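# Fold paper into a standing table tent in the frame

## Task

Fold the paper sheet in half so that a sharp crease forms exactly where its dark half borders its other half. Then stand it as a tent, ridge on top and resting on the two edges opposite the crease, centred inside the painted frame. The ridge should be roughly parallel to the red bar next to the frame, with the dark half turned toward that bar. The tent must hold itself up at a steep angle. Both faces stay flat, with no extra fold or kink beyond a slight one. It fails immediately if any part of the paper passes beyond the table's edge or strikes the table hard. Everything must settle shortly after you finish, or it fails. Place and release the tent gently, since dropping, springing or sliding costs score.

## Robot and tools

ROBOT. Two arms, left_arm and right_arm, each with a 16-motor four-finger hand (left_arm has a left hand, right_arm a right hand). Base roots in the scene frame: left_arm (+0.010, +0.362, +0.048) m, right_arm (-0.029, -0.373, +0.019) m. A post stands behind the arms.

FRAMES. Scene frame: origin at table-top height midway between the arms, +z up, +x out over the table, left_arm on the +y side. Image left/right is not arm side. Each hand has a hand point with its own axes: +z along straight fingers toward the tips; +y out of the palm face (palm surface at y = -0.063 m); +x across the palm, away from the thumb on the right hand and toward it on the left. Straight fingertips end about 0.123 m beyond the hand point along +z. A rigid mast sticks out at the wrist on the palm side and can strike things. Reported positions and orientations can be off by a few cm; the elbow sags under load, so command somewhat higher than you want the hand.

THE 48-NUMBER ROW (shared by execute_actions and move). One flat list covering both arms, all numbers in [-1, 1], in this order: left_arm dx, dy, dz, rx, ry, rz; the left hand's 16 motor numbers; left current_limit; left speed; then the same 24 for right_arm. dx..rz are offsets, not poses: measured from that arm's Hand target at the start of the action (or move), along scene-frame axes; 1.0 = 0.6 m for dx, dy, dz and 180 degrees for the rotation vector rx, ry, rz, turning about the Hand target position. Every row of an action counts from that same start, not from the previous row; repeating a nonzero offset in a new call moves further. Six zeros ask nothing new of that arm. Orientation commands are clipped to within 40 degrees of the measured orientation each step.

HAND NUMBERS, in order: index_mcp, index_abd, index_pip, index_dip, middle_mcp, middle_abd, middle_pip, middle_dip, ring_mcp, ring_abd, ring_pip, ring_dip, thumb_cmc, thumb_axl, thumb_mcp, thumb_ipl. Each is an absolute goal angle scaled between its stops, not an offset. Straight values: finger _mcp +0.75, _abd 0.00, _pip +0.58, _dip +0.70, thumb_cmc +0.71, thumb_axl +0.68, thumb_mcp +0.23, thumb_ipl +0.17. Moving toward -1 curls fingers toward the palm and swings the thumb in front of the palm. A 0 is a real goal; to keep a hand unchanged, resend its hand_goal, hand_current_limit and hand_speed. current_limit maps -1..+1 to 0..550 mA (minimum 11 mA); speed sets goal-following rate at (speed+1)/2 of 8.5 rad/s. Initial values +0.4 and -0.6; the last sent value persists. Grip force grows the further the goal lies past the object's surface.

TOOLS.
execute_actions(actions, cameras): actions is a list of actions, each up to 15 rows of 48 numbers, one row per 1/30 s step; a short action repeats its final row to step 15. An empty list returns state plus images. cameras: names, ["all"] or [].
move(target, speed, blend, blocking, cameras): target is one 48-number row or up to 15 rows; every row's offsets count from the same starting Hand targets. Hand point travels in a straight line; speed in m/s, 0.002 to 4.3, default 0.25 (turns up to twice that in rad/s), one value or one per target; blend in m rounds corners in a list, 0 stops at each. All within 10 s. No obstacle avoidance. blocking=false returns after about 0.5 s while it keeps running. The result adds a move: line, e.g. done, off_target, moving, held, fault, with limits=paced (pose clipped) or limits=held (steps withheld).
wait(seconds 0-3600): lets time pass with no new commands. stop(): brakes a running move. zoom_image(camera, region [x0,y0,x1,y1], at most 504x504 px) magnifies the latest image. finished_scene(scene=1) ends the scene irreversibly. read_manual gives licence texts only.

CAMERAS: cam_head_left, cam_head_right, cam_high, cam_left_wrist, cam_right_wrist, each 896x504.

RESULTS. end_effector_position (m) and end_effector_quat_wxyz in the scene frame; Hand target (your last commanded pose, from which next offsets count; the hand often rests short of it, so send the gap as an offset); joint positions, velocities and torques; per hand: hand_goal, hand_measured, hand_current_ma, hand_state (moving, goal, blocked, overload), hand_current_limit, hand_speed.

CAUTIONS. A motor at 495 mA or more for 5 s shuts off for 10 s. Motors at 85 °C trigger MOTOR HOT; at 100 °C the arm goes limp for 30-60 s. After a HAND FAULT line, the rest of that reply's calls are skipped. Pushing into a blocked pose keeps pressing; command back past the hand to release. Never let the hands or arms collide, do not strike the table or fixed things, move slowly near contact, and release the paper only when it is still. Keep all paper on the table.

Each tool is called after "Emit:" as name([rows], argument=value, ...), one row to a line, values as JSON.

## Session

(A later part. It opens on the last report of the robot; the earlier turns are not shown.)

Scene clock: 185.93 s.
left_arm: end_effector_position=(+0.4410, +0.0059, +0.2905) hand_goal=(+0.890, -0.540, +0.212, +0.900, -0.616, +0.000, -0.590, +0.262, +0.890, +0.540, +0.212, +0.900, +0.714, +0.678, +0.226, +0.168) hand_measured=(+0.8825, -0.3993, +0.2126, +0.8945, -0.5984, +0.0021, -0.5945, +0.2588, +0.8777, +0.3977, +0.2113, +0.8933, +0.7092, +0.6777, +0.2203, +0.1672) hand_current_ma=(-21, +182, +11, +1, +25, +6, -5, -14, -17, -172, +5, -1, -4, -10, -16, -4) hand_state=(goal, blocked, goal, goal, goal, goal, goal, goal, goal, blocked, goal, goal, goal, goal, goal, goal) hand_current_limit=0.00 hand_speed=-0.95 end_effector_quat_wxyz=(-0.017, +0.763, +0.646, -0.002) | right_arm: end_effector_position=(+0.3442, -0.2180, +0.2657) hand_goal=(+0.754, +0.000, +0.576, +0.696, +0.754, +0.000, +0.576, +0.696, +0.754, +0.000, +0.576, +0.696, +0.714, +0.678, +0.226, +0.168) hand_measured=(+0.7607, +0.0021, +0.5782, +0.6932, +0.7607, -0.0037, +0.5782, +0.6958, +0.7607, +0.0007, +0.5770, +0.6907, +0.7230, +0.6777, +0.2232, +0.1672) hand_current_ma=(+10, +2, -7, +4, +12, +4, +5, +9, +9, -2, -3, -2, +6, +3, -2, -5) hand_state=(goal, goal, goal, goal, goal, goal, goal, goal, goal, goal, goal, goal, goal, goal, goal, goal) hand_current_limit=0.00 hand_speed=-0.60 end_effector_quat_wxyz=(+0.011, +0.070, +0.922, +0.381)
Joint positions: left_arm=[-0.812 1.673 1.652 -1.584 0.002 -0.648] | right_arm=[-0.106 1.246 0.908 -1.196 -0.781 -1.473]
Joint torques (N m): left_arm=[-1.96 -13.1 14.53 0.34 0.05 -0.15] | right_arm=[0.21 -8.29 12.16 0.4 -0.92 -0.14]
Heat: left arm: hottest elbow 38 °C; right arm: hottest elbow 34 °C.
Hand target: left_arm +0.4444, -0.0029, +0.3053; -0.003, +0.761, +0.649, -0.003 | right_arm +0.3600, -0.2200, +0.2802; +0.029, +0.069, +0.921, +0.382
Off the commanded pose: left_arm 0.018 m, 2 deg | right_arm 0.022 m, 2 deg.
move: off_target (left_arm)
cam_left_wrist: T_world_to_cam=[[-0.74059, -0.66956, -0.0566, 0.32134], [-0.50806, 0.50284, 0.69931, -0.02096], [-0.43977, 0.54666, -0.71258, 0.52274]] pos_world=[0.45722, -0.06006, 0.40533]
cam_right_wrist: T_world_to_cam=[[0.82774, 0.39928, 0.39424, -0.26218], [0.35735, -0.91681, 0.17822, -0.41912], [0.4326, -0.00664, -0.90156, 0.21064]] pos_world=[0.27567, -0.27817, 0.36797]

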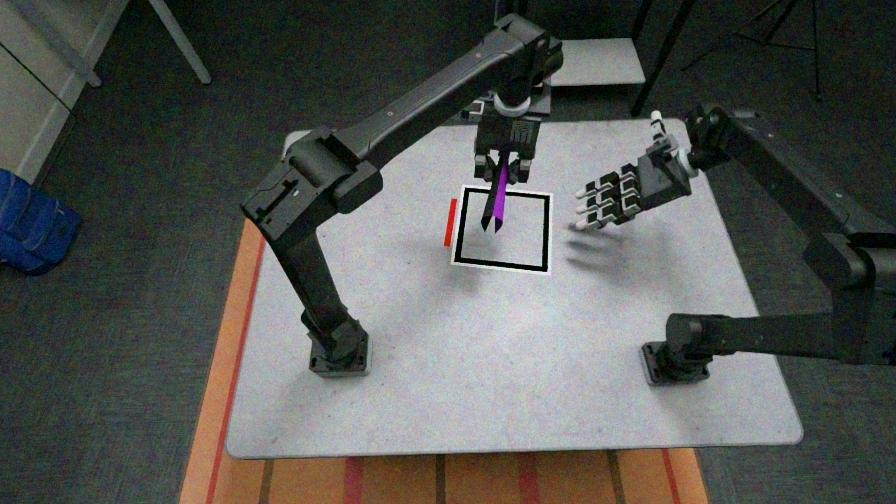

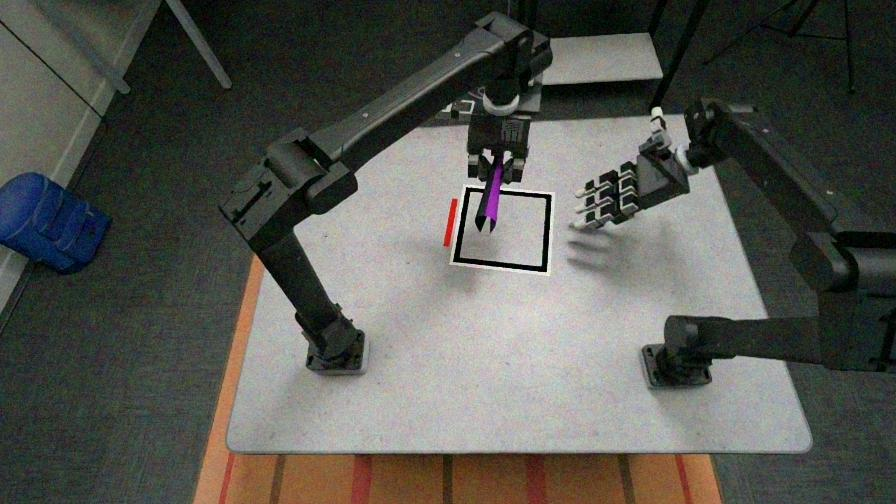

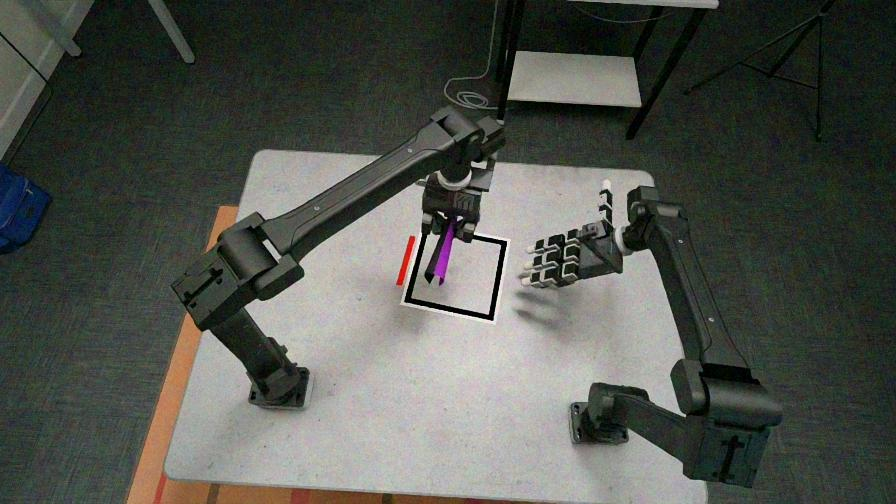

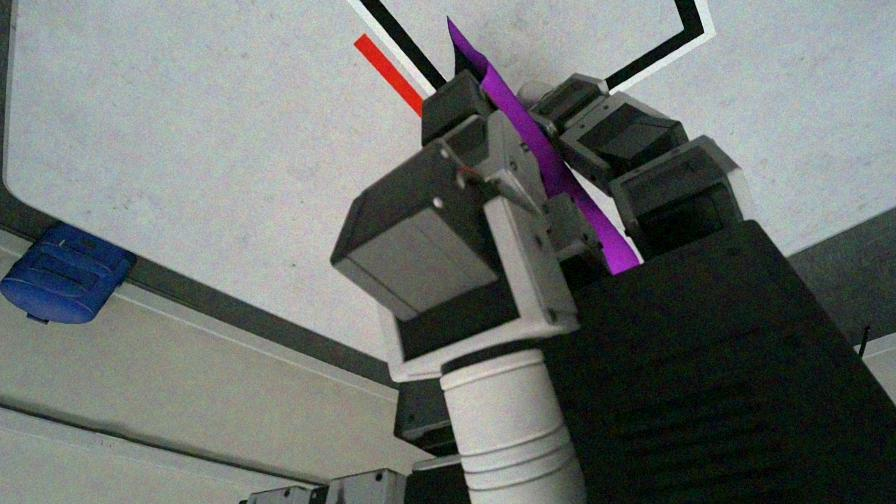

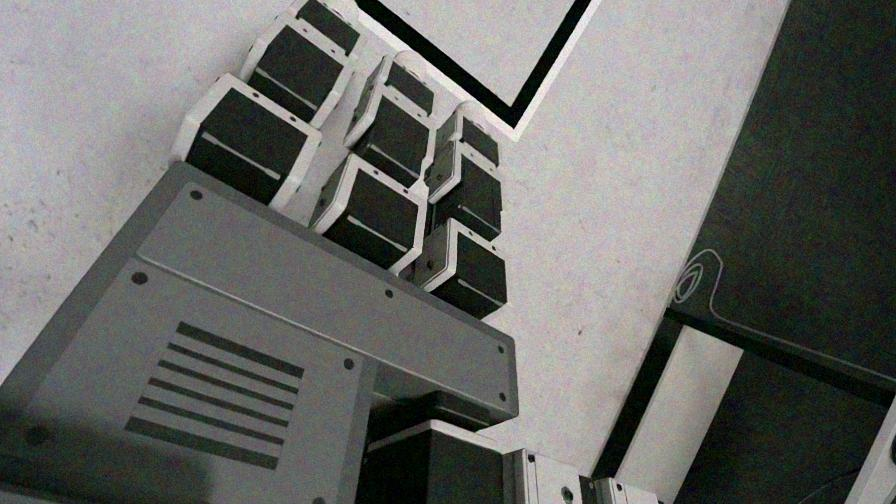

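Emit:
move(target=[0,0,0,0,0,0, 0.890,-0.54,0.212,0.899, -0.616,0,-0.591,0.261, 0.890,0.54,0.212,0.899, 0.714,0.678,0.226,0.168, 0.0,-0.95, -0.141,0.1167,-0.1228,0.2468,-0.0391,-0.0047, 0.754,0,0.576,0.696, 0.754,0,0.576,0.696, 0.754,0,0.576,0.696, -0.571,0.678,0.226,0.168, 0.0,-0.6], speed=0.15, cameras=["cam_head_left","cam_head_right","cam_high","cam_right_wrist"])

Emit:
zoom_image(camera="cam_head_left", region=[420, 120, 640, 300])

Scene clock: 195.57 s.
left_arm: end_effector_position=(+0.4410, +0.0059, +0.2905) hand_goal=(+0.890, -0.540, +0.212, +0.900, -0.616, +0.000, -0.590, +0.262, +0.890, +0.540, +0.212, +0.900, +0.714, +0.678, +0.226, +0.168) hand_measured=(+0.8825, -0.3993, +0.2126, +0.8945, -0.5984, +0.0021, -0.5945, +0.2588, +0.8777, +0.3977, +0.2113, +0.8945, +0.7092, +0.6767, +0.2203, +0.1681) hand_current_ma=(-5, +179, +10, +1, +33, +10, +3, -11, -6, -176, +6, -5, -2, -4, -12, -3) hand_state=(goal, blocked, goal, goal, goal, goal, goal, goal, goal, blocked, goal, goal, goal, goal, goal, goal) hand_current_limit=0.00 hand_speed=-0.95 end_effector_quat_wxyz=(-0.017, +0.763, +0.646, -0.002) | right_arm: end_effector_position=(+0.2767, -0.1519, +0.2096) hand_goal=(+0.754, +0.000, +0.576, +0.696, +0.754, +0.000, +0.576, +0.696, +0.754, +0.000, +0.576, +0.696, -0.570, +0.678, +0.226, +0.168) hand_measured=(+0.7703, +0.0007, +0.5782, +0.6932, +0.7703, -0.0037, +0.5782, +0.6958, +0.7691, -0.0008, +0.5770, +0.6971, -0.5667, +0.6777, +0.2222, +0.1681) hand_current_ma=(+10, +0, -11, +6, +11, +4, +2, +12, +3, -4, +1, -4, +11, -2, +2, +2) hand_state=(goal, goal, goal, goal, goal, goal, goal, goal, goal, goal, goal, goal, goal, goal, goal, goal) hand_current_limit=0.00 hand_speed=-0.60 end_effector_quat_wxyz=(+0.066, +0.056, +0.705, +0.704)
Joint positions: left_arm=[-0.812 1.673 1.652 -1.584 0.002 -0.648] | right_arm=[0.173 1.78 0.26 1.52 -1.189 -0.016]
Joint torques (N m): left_arm=[-1.9 -14.33 14.6 0.21 0.04 -0.14] | right_arm=[0.97 -8.06 1.65 2.14 0.02 -0.13]
Heat: left arm: hottest elbow 38 °C; right arm: hottest elbow 34 °C.
Hand target: left_arm +0.4444, -0.0029, +0.3053; -0.004, +0.761, +0.649, -0.003 | right_arm +0.2753, -0.1500, +0.2063; +0.059, +0.059, +0.705, +0.705
Off the commanded pose: left_arm 0.018 m, 2 deg | right_arm 0.004 m, 1 deg.
move: done
cam_right_wrist: T_world_to_cam=[[0.74136, -0.06603, 0.66785, -0.31465], [0.34722, -0.81386, -0.4659, -0.17091], [0.5743, 0.57729, -0.58044, 0.17186]] pos_world=[0.19391, -0.25908, 0.23027]

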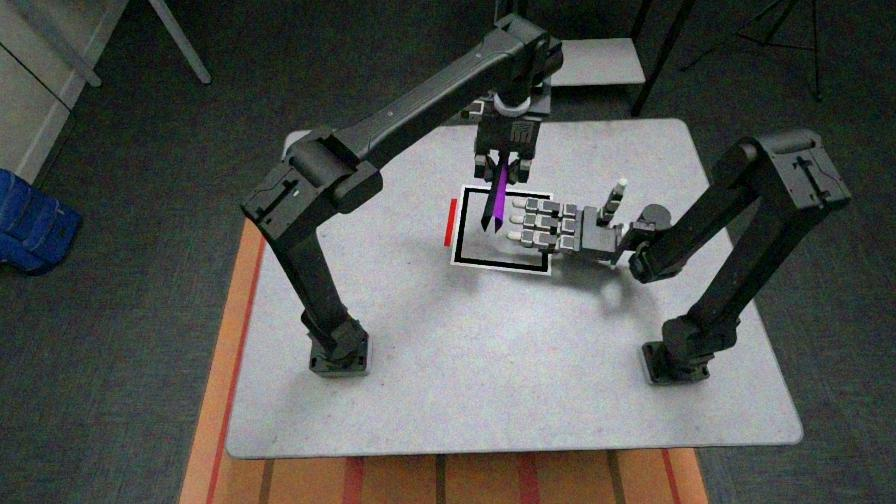

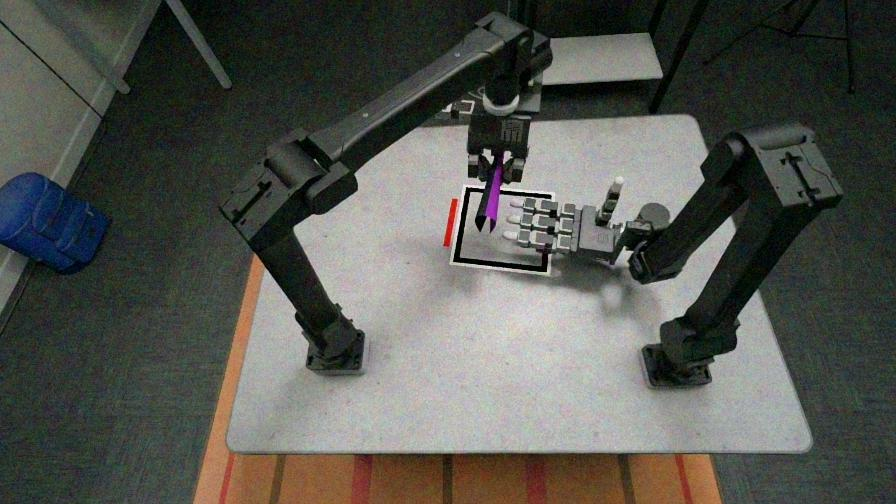

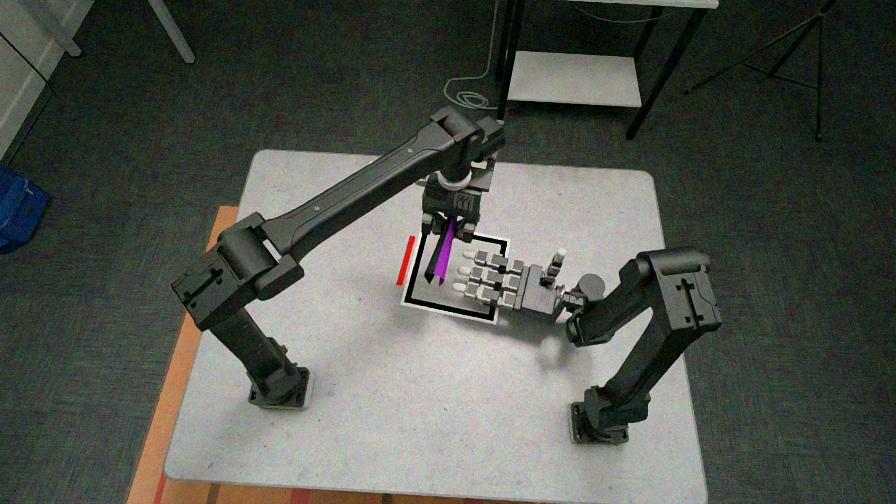

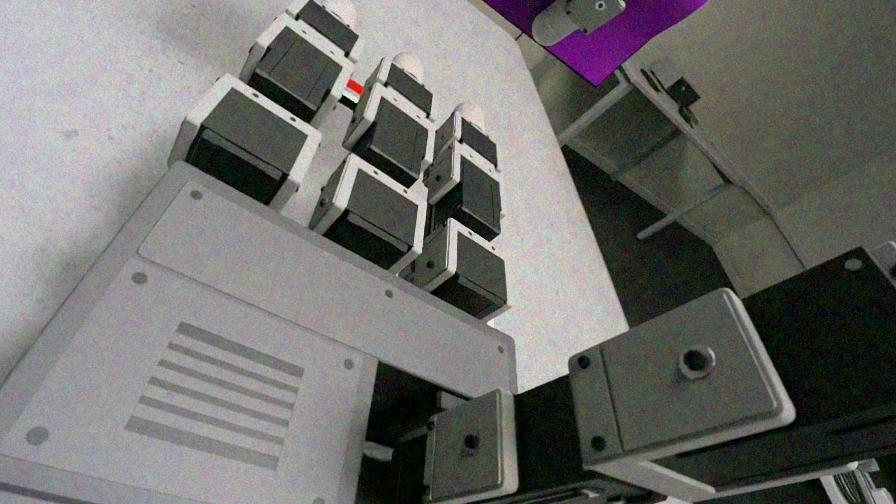

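Scaled by 2.291 from the camera's image (finer frame: 1280x720).

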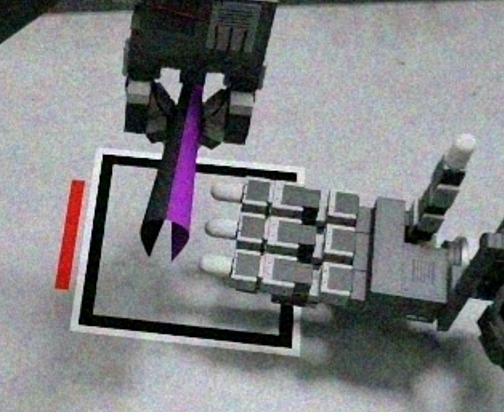

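Emit:
zoom_image(camera="cam_high", region=[400, 210, 520, 330])

Emit:
zoom_image(camera="cam_head_left", region=[470, 140, 570, 260])

Emit:
zoom_image(camera="cam_head_right", region=[470, 140, 570, 260])

Emit:
zoom_image(camera="cam_right_wrist", region=[392, 0, 896, 400])

Scaled by 4.200 from the camera's image (finer frame: 1280x720).

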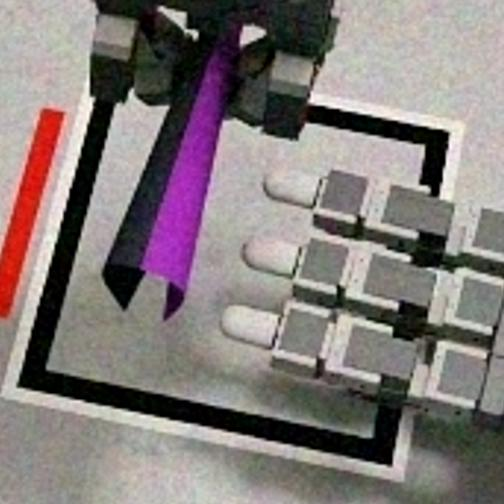

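Scaled by 4.200 from the camera's image (finer frame: 1280x720).

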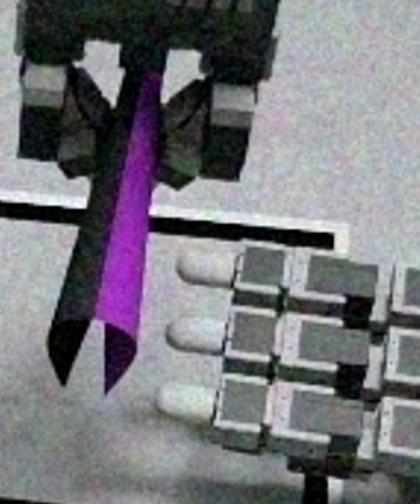

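Scaled by 4.200 from the camera's image (finer frame: 1280x720).

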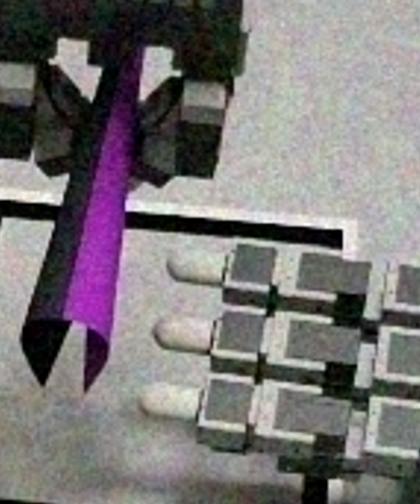

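Scaled by 1.000.

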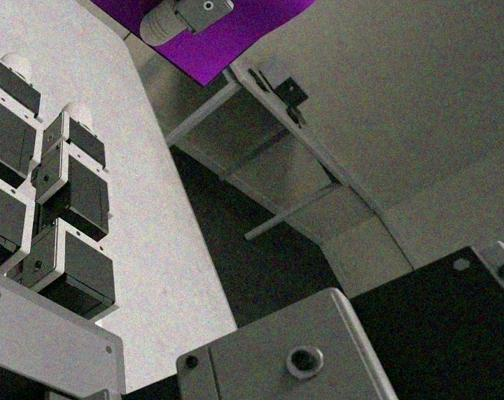

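Emit:
move(target=[0,0,0,0,0,0, 0.890,-0.54,0.212,0.899, -0.616,0,-0.591,0.261, 0.890,0.54,0.212,0.899, 0.714,0.678,0.226,0.168, 0.0,-0.95, -0.0222,0.1167,-0.0638,0,0,0, 0.754,0,0.576,0.696, 0.754,0,0.576,0.696, 0.754,0,0.576,0.696, -0.571,0.678,0.226,0.168, 0.0,-0.6], speed=0.1, cameras=["cam_head_left","cam_head_right","cam_high","cam_right_wrist"])

Emit:
zoom_image(camera="cam_head_left", region=[450, 140, 570, 260])

Emit:
zoom_image(camera="cam_high", region=[400, 210, 520, 330])

Emit:
zoom_image(camera="cam_right_wrist", region=[300, 0, 804, 400])

Scene clock: 201.87 s.
left_arm: end_effector_position=(+0.4410, +0.0059, +0.2905) hand_goal=(+0.890, -0.540, +0.212, +0.900, -0.616, +0.000, -0.590, +0.262, +0.890, +0.540, +0.212, +0.900, +0.714, +0.678, +0.226, +0.168) hand_measured=(+0.8825, -0.3993, +0.2126, +0.8945, -0.5984, +0.0021, -0.5945, +0.2588, +0.8777, +0.3977, +0.2113, +0.8933, +0.7092, +0.6777, +0.2203, +0.1681) hand_current_ma=(-6, +180, +5, +11, +38, +8, -2, -15, -12, -165, +4, +6, -1, -4, -15, +0) hand_state=(goal, blocked, goal, goal, goal, goal, goal, goal, goal, blocked, goal, goal, goal, goal, goal, goal) hand_current_limit=0.00 hand_speed=-0.95 end_effector_quat_wxyz=(-0.017, +0.763, +0.646, -0.002) | right_arm: end_effector_position=(+0.2621, -0.0821, +0.1682) hand_goal=(+0.754, +0.000, +0.576, +0.696, +0.754, +0.000, +0.576, +0.696, +0.754, +0.000, +0.576, +0.696, -0.570, +0.678, +0.226, +0.168) hand_measured=(+0.7691, +0.0021, +0.5782, +0.6932, +0.7703, -0.0037, +0.5782, +0.6971, +0.7691, +0.0007, +0.5770, +0.6971, -0.5667, +0.6777, +0.2222, +0.1681) hand_current_ma=(+11, -1, -9, +6, +12, +2, +4, +8, +6, +0, -3, -3, +7, +1, +0, -1) hand_state=(goal, goal, goal, goal, goal, goal, goal, goal, goal, goal, goal, goal, goal, goal, goal, goal) hand_current_limit=0.00 hand_speed=-0.60 end_effector_quat_wxyz=(+0.047, +0.066, +0.720, +0.689)
Joint positions: left_arm=[-0.812 1.673 1.652 -1.584 0.002 -0.648] | right_arm=[0.431 1.94 0.293 1.569 -0.941 -0.04]
Joint torques (N m): left_arm=[-1.9 -14.39 14.6 0.21 0.04 -0.14] | right_arm=[0.73 -10.11 1.83 2.33 -0.03 -0.37]
Heat: left arm: hottest elbow 38 °C; right arm: hottest elbow 33 °C.
Hand target: left_arm +0.4444, -0.0029, +0.3053; -0.004, +0.761, +0.649, -0.003 | right_arm +0.2621, -0.0800, +0.1681; +0.059, +0.059, +0.705, +0.705
Off the commanded pose: left_arm 0.018 m, 2 deg | right_arm 0.002 m, 3 deg.
joint sent to its limit (right arm) — joint 4 (wrist pitch), upper limit. The joint targets still meet the commanded pose.
move: off_target (right_arm)
cam_right_wrist: T_world_to_cam=[[0.77107, -0.03332, 0.63588, -0.27125], [0.335, -0.82803, -0.4496, -0.12905], [0.54151, 0.55969, -0.62731, 0.13099]] pos_world=[0.18145, -0.18921, 0.19663]

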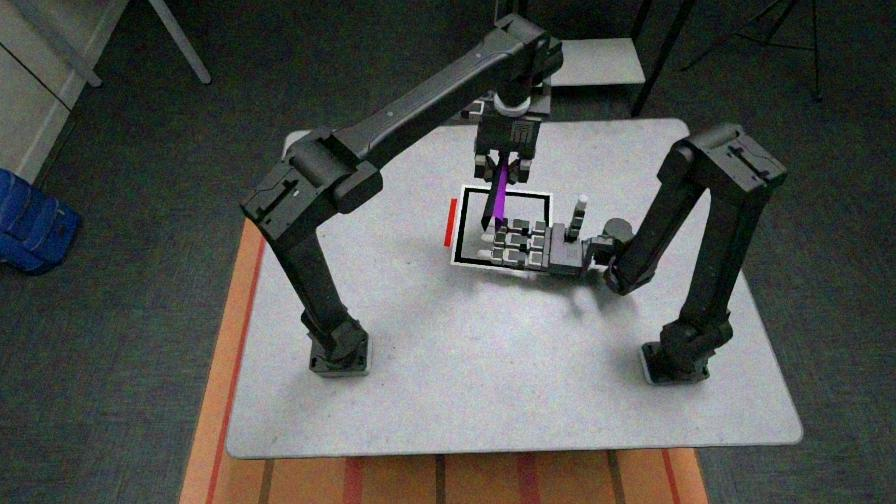

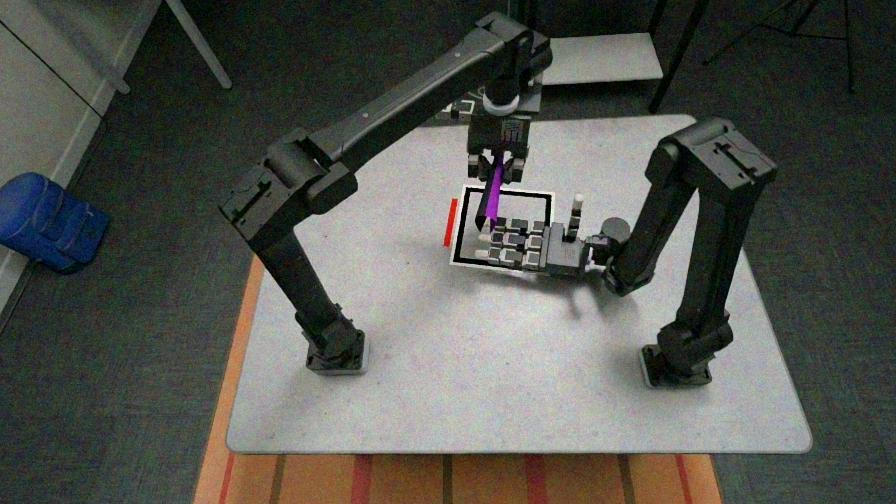

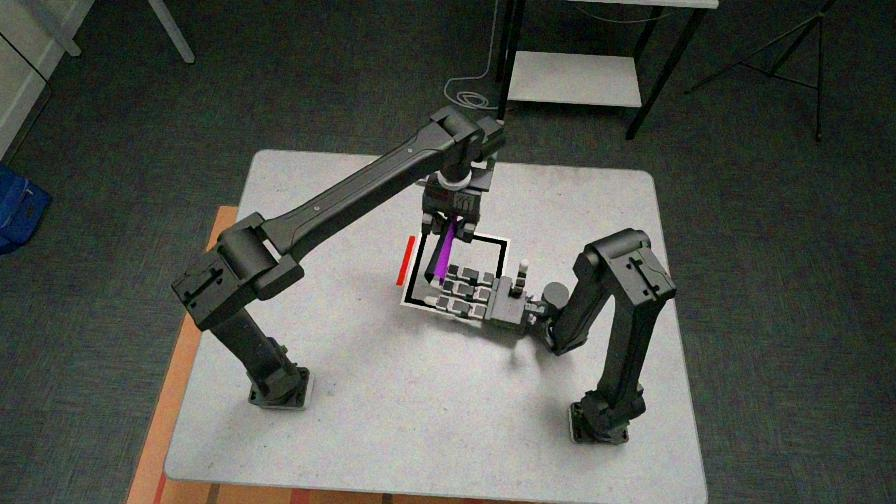

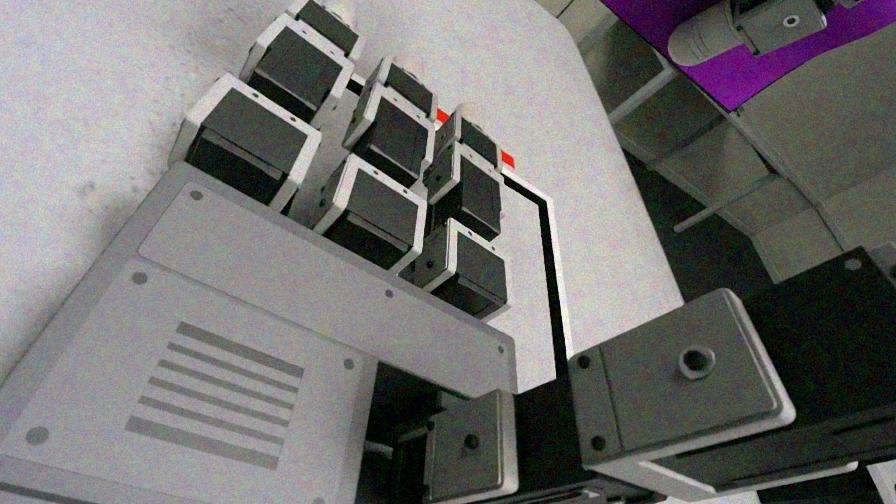

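Scaled by 4.200 from the camera's image (finer frame: 1280x720).

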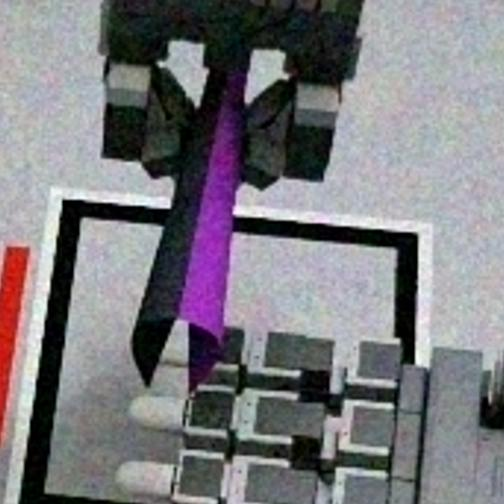

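Scaled by 4.200 from the camera's image (finer frame: 1280x720).

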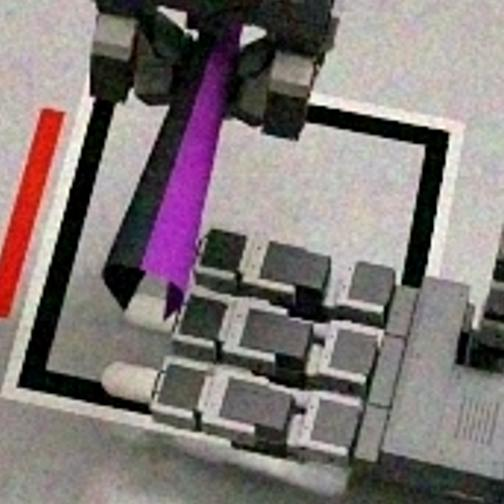

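Scaled by 1.000.

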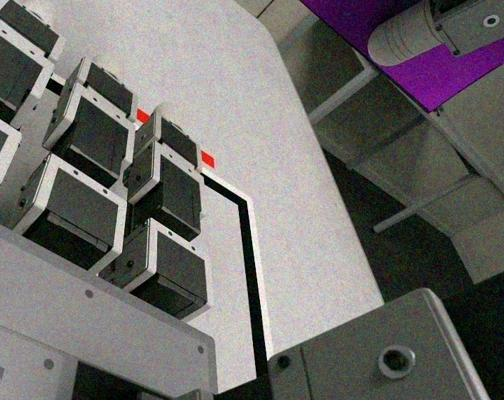

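Emit:
move(target=[0,0,0,0,0,0, 0.890,-0.54,0.212,0.899, -0.616,0,-0.591,0.261, 0.890,0.54,0.212,0.899, 0.714,0.678,0.226,0.168, 0.0,-0.95, 0.0133,0.1833,0.0067,0,0,0, 0.754,0,0.576,0.696, 0.754,0,0.576,0.696, 0.754,0,0.576,0.696, -0.571,0.678,0.226,0.168, 0.0,-0.6], speed=0.1, cameras=["cam_head_left","cam_head_right","cam_high","cam_right_wrist"])

Emit:
zoom_image(camera="cam_head_left", region=[440, 140, 560, 260])

Emit:
zoom_image(camera="cam_high", region=[390, 210, 510, 330])

Emit:
zoom_image(camera="cam_right_wrist", region=[300, 0, 804, 400])

Scene clock: 205.60 s.
left_arm: end_effector_position=(+0.4410, +0.0059, +0.2905) hand_goal=(+0.890, -0.540, +0.212, +0.900, -0.616, +0.000, -0.590, +0.262, +0.890, +0.540, +0.212, +0.900, +0.714, +0.678, +0.226, +0.168) hand_measured=(+0.8825, -0.3993, +0.2126, +0.8933, -0.5984, +0.0021, -0.5945, +0.2588, +0.8777, +0.3977, +0.2113, +0.8933, +0.7079, +0.6777, +0.2203, +0.1672) hand_current_ma=(-22, +187, +6, -3, +28, +5, -5, -11, -10, -171, -3, +3, +1, -4, -22, +8) hand_state=(goal, blocked, goal, goal, goal, goal, goal, goal, goal, blocked, goal, goal, goal, goal, goal, goal) hand_current_limit=0.00 hand_speed=-0.95 end_effector_quat_wxyz=(-0.017, +0.763, +0.646, -0.002) | right_arm: end_effector_position=(+0.2659, +0.0253, +0.1790) hand_goal=(+0.754, +0.000, +0.576, +0.696, +0.754, +0.000, +0.576, +0.696, +0.754, +0.000, +0.576, +0.696, -0.570, +0.678, +0.226, +0.168) hand_measured=(+0.7703, +0.0021, +0.5782, +0.6932, +0.7703, +0.0007, +0.5795, +0.6971, +0.7691, +0.0007, +0.5770, +0.6971, -0.5667, +0.6767, +0.2222, +0.1681) hand_current_ma=(+10, +2, -12, +5, +6, +1, +4, +8, +6, -4, -5, -6, +10, -1, +1, -1) hand_state=(goal, goal, goal, goal, goal, goal, goal, goal, goal, goal, goal, goal, goal, goal, goal, goal) hand_current_limit=0.00 hand_speed=-0.60 end_effector_quat_wxyz=(+0.067, +0.052, +0.702, +0.707)
Joint positions: left_arm=[-0.812 1.673 1.652 -1.584 0.002 -0.648] | right_arm=[0.721 1.971 0.482 1.501 -0.645 -0.013]
Joint torques (N m): left_arm=[-1.9 -14.33 14.6 0.21 0.05 -0.14] | right_arm=[0.97 -11.93 3.58 1.55 0.05 -0.14]
Heat: left arm: hottest elbow 38 °C; right arm: hottest elbow 33 °C.
Hand target: left_arm +0.4444, -0.0029, +0.3053; -0.004, +0.761, +0.649, -0.003 | right_arm +0.2700, +0.0299, +0.1721; +0.059, +0.059, +0.705, +0.705
Off the commanded pose: left_arm 0.018 m, 2 deg | right_arm 0.009 m, 1 deg.
move: done
cam_right_wrist: T_world_to_cam=[[0.73702, -0.06904, 0.67233, -0.27412], [0.35349, -0.80849, -0.47052, -0.03817], [0.57606, 0.58444, -0.57147, 0.05575]] pos_world=[0.18341, -0.08237, 0.1982]

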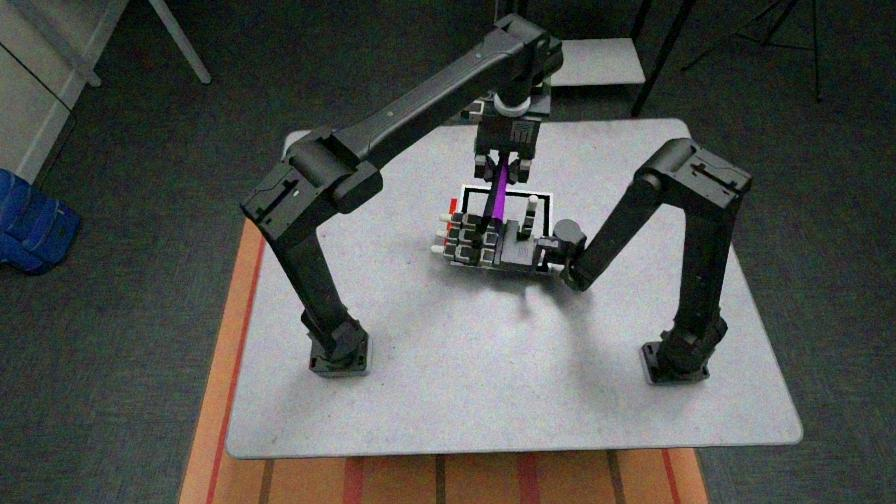

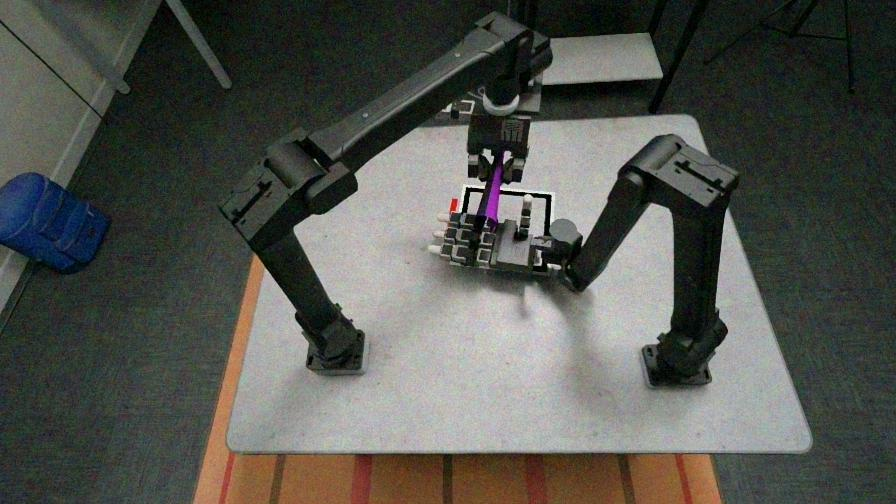

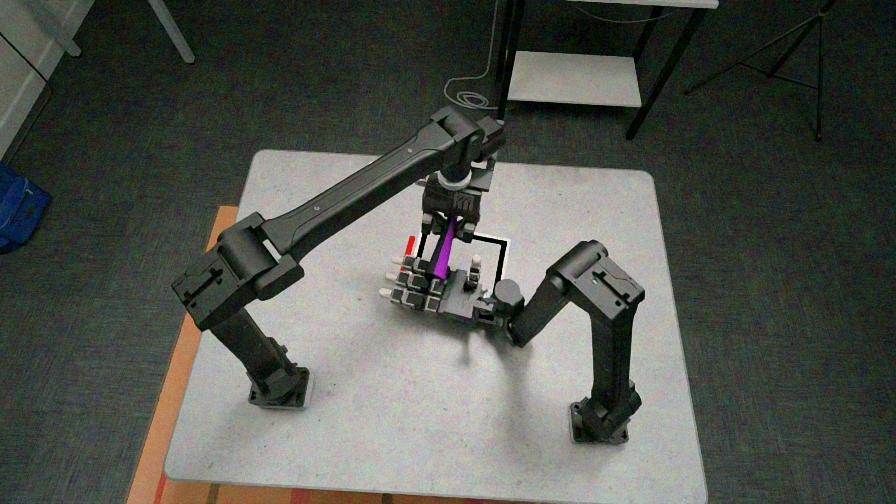

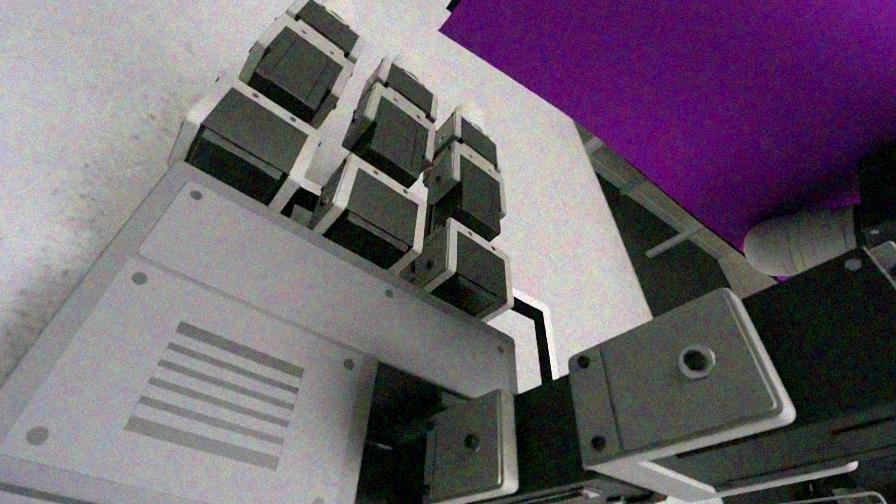

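Scaled by 4.200 from the camera's image (finer frame: 1280x720).

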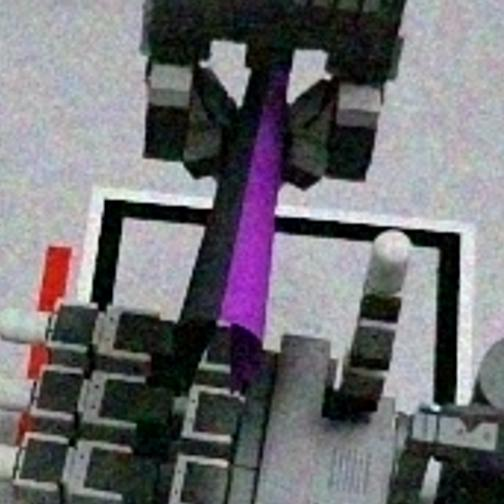

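Scaled by 4.200 from the camera's image (finer frame: 1280x720).

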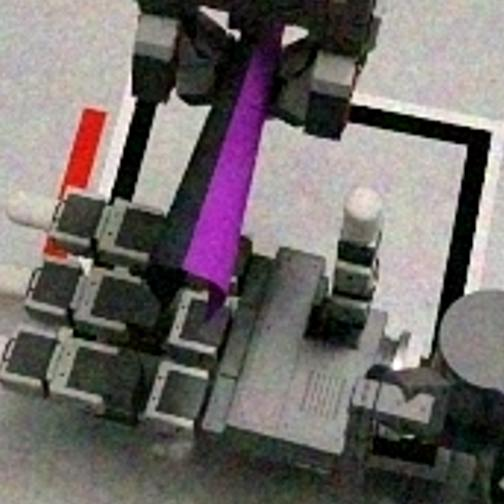

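Scaled by 1.000.

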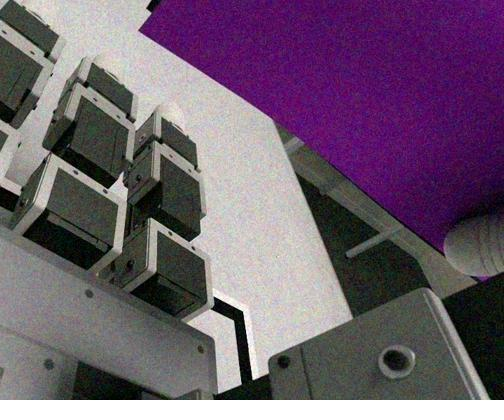

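Emit:
move(target=[0,0,0,0,0,0, 0.890,-0.54,0.212,0.899, -0.616,0,-0.591,0.261, 0.890,0.54,0.212,0.899, 0.714,0.678,0.226,0.168, 0.0,-0.95, 0.0,0.0560,0.0117,0,0,0, 0.754,0,0.576,0.696, 0.754,0,0.576,0.696, 0.754,0,0.576,0.696, -0.571,0.678,0.226,0.168, 0.0,-0.6], speed=0.06, cameras=["cam_head_left","cam_head_right","cam_high","cam_right_wrist"])

Emit:
zoom_image(camera="cam_head_left", region=[440, 140, 560, 260])

Emit:
zoom_image(camera="cam_high", region=[390, 210, 510, 330])

Emit:
zoom_image(camera="cam_head_right", region=[440, 140, 560, 260])

Scene clock: 207.77 s.
left_arm: end_effector_position=(+0.4410, +0.0059, +0.2905) hand_goal=(+0.890, -0.540, +0.212, +0.900, -0.616, +0.000, -0.590, +0.262, +0.890, +0.540, +0.212, +0.900, +0.714, +0.678, +0.226, +0.168) hand_measured=(+0.8825, -0.3993, +0.2126, +0.8945, -0.5996, +0.0021, -0.5945, +0.2588, +0.8765, +0.3977, +0.2113, +0.8933, +0.7092, +0.6767, +0.2203, +0.1672) hand_current_ma=(-6, +169, +6, +5, +31, +8, -5, -11, -16, -168, +3, +6, -4, -11, -35, -2) hand_state=(goal, blocked, goal, goal, goal, goal, goal, goal, goal, blocked, goal, goal, goal, goal, goal, goal) hand_current_limit=0.00 hand_speed=-0.95 end_effector_quat_wxyz=(-0.017, +0.763, +0.646, -0.002) | right_arm: end_effector_position=(+0.2667, +0.0579, +0.1769) hand_goal=(+0.754, +0.000, +0.576, +0.696, +0.754, +0.000, +0.576, +0.696, +0.754, +0.000, +0.576, +0.696, -0.570, +0.678, +0.226, +0.168) hand_measured=(+0.7703, +0.0021, +0.5782, +0.6920, +0.7703, -0.0008, +0.5782, +0.6958, +0.7691, +0.0007, +0.5770, +0.6971, -0.5667, +0.6777, +0.2222, +0.1672) hand_current_ma=(+11, +0, -7, +1, +13, +1, +6, +8, +9, -7, -1, -1, +7, +1, -3, -4) hand_state=(goal, goal, goal, goal, goal, goal, goal, goal, goal, goal, goal, goal, goal, goal, goal, goal) hand_current_limit=0.00 hand_speed=-0.60 end_effector_quat_wxyz=(+0.062, +0.057, +0.707, +0.702)
Joint positions: left_arm=[-0.812 1.673 1.652 -1.584 0.002 -0.648] | right_arm=[0.786 1.971 0.539 1.424 -0.578 -0.012]
Joint torques (N m): left_arm=[-1.9 -14.39 14.6 0.21 0.04 -0.14] | right_arm=[1.32 -14.27 4.51 1.72 0.07 -0.08]
Heat: left arm: hottest elbow 38 °C; right arm: hottest elbow 33 °C.
Hand target: left_arm +0.4444, -0.0029, +0.3053; -0.004, +0.761, +0.649, -0.003 | right_arm +0.2700, +0.0636, +0.1792; +0.059, +0.059, +0.704, +0.705
Off the commanded pose: left_arm 0.018 m, 2 deg | right_arm 0.007 m, 1 deg.
move: done
cam_right_wrist: T_world_to_cam=[[0.74681, -0.0609, 0.66225, -0.27241], [0.34534, -0.8155, -0.46443, -0.01161], [0.56835, 0.57554, -0.58799, 0.04054]] pos_world=[0.1844, -0.04939, 0.19885]

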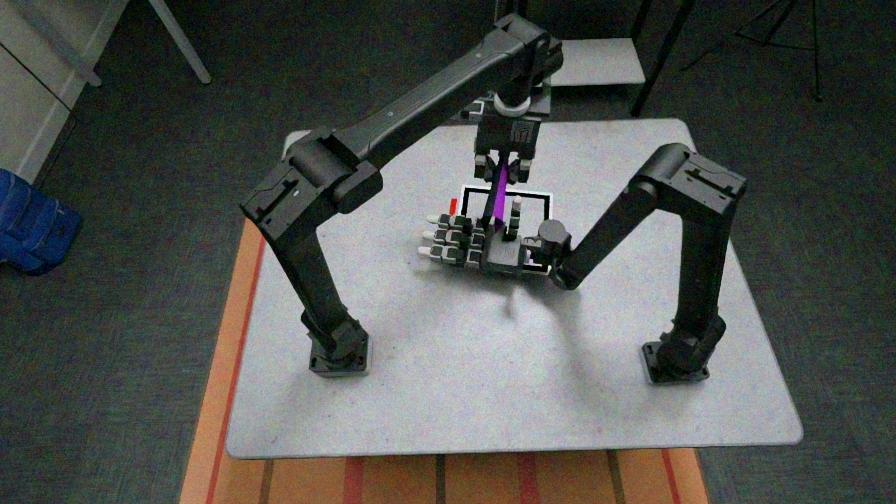

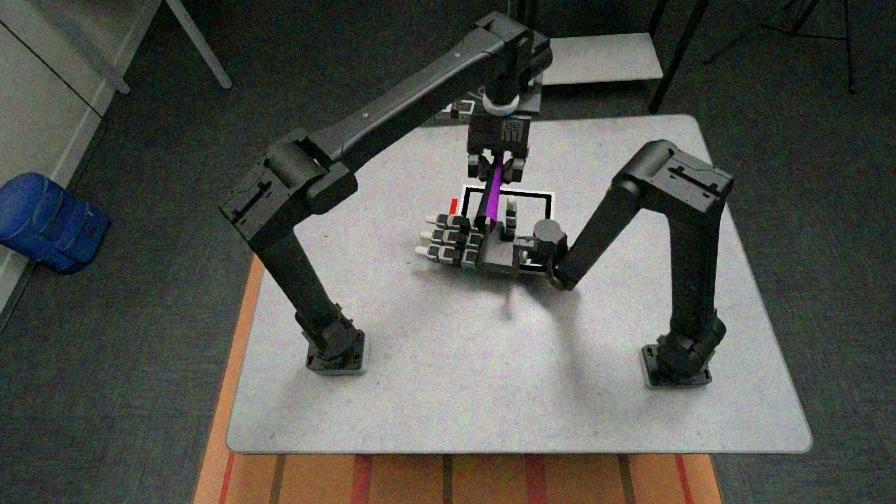

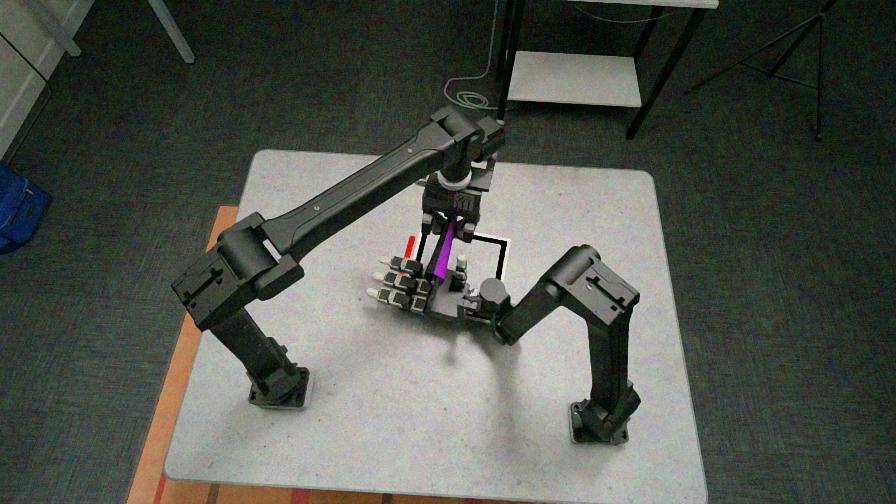

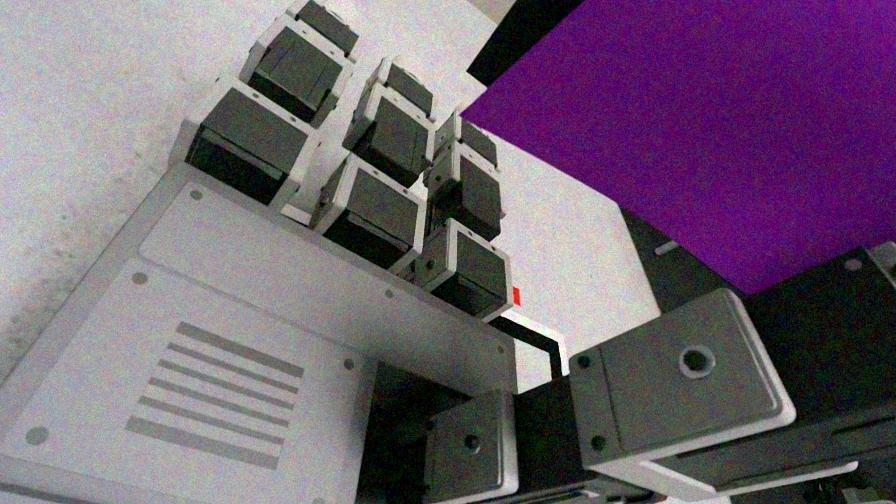

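Scaled by 4.200 from the camera's image (finer frame: 1280x720).

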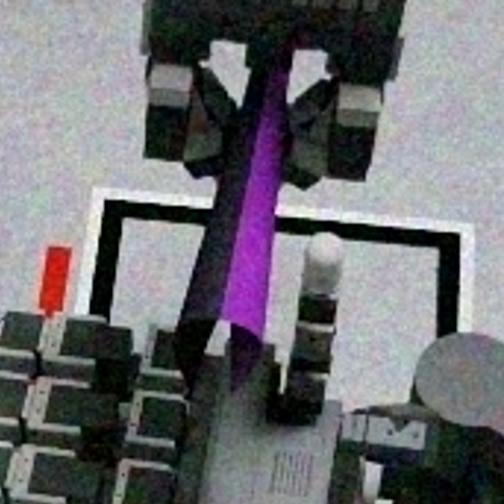

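Scaled by 4.200 from the camera's image (finer frame: 1280x720).

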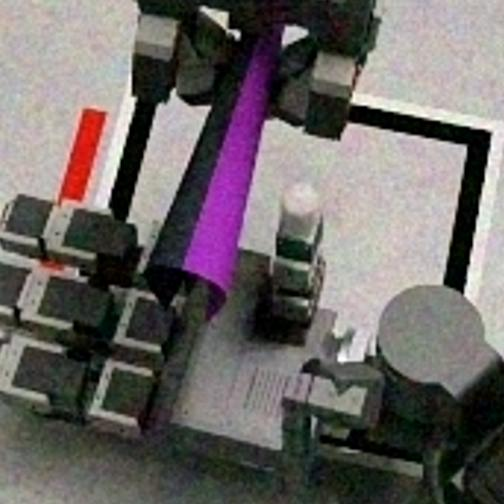

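Scaled by 4.200 from the camera's image (finer frame: 1280x720).

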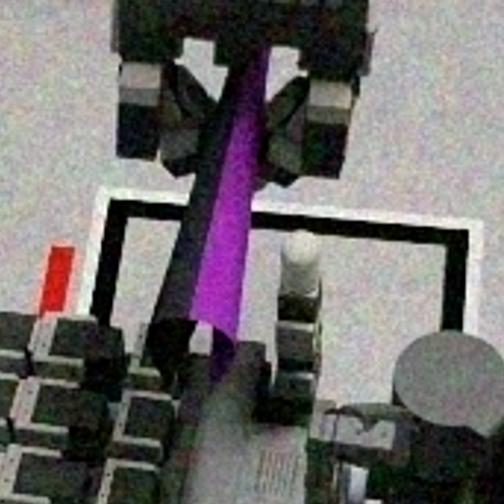

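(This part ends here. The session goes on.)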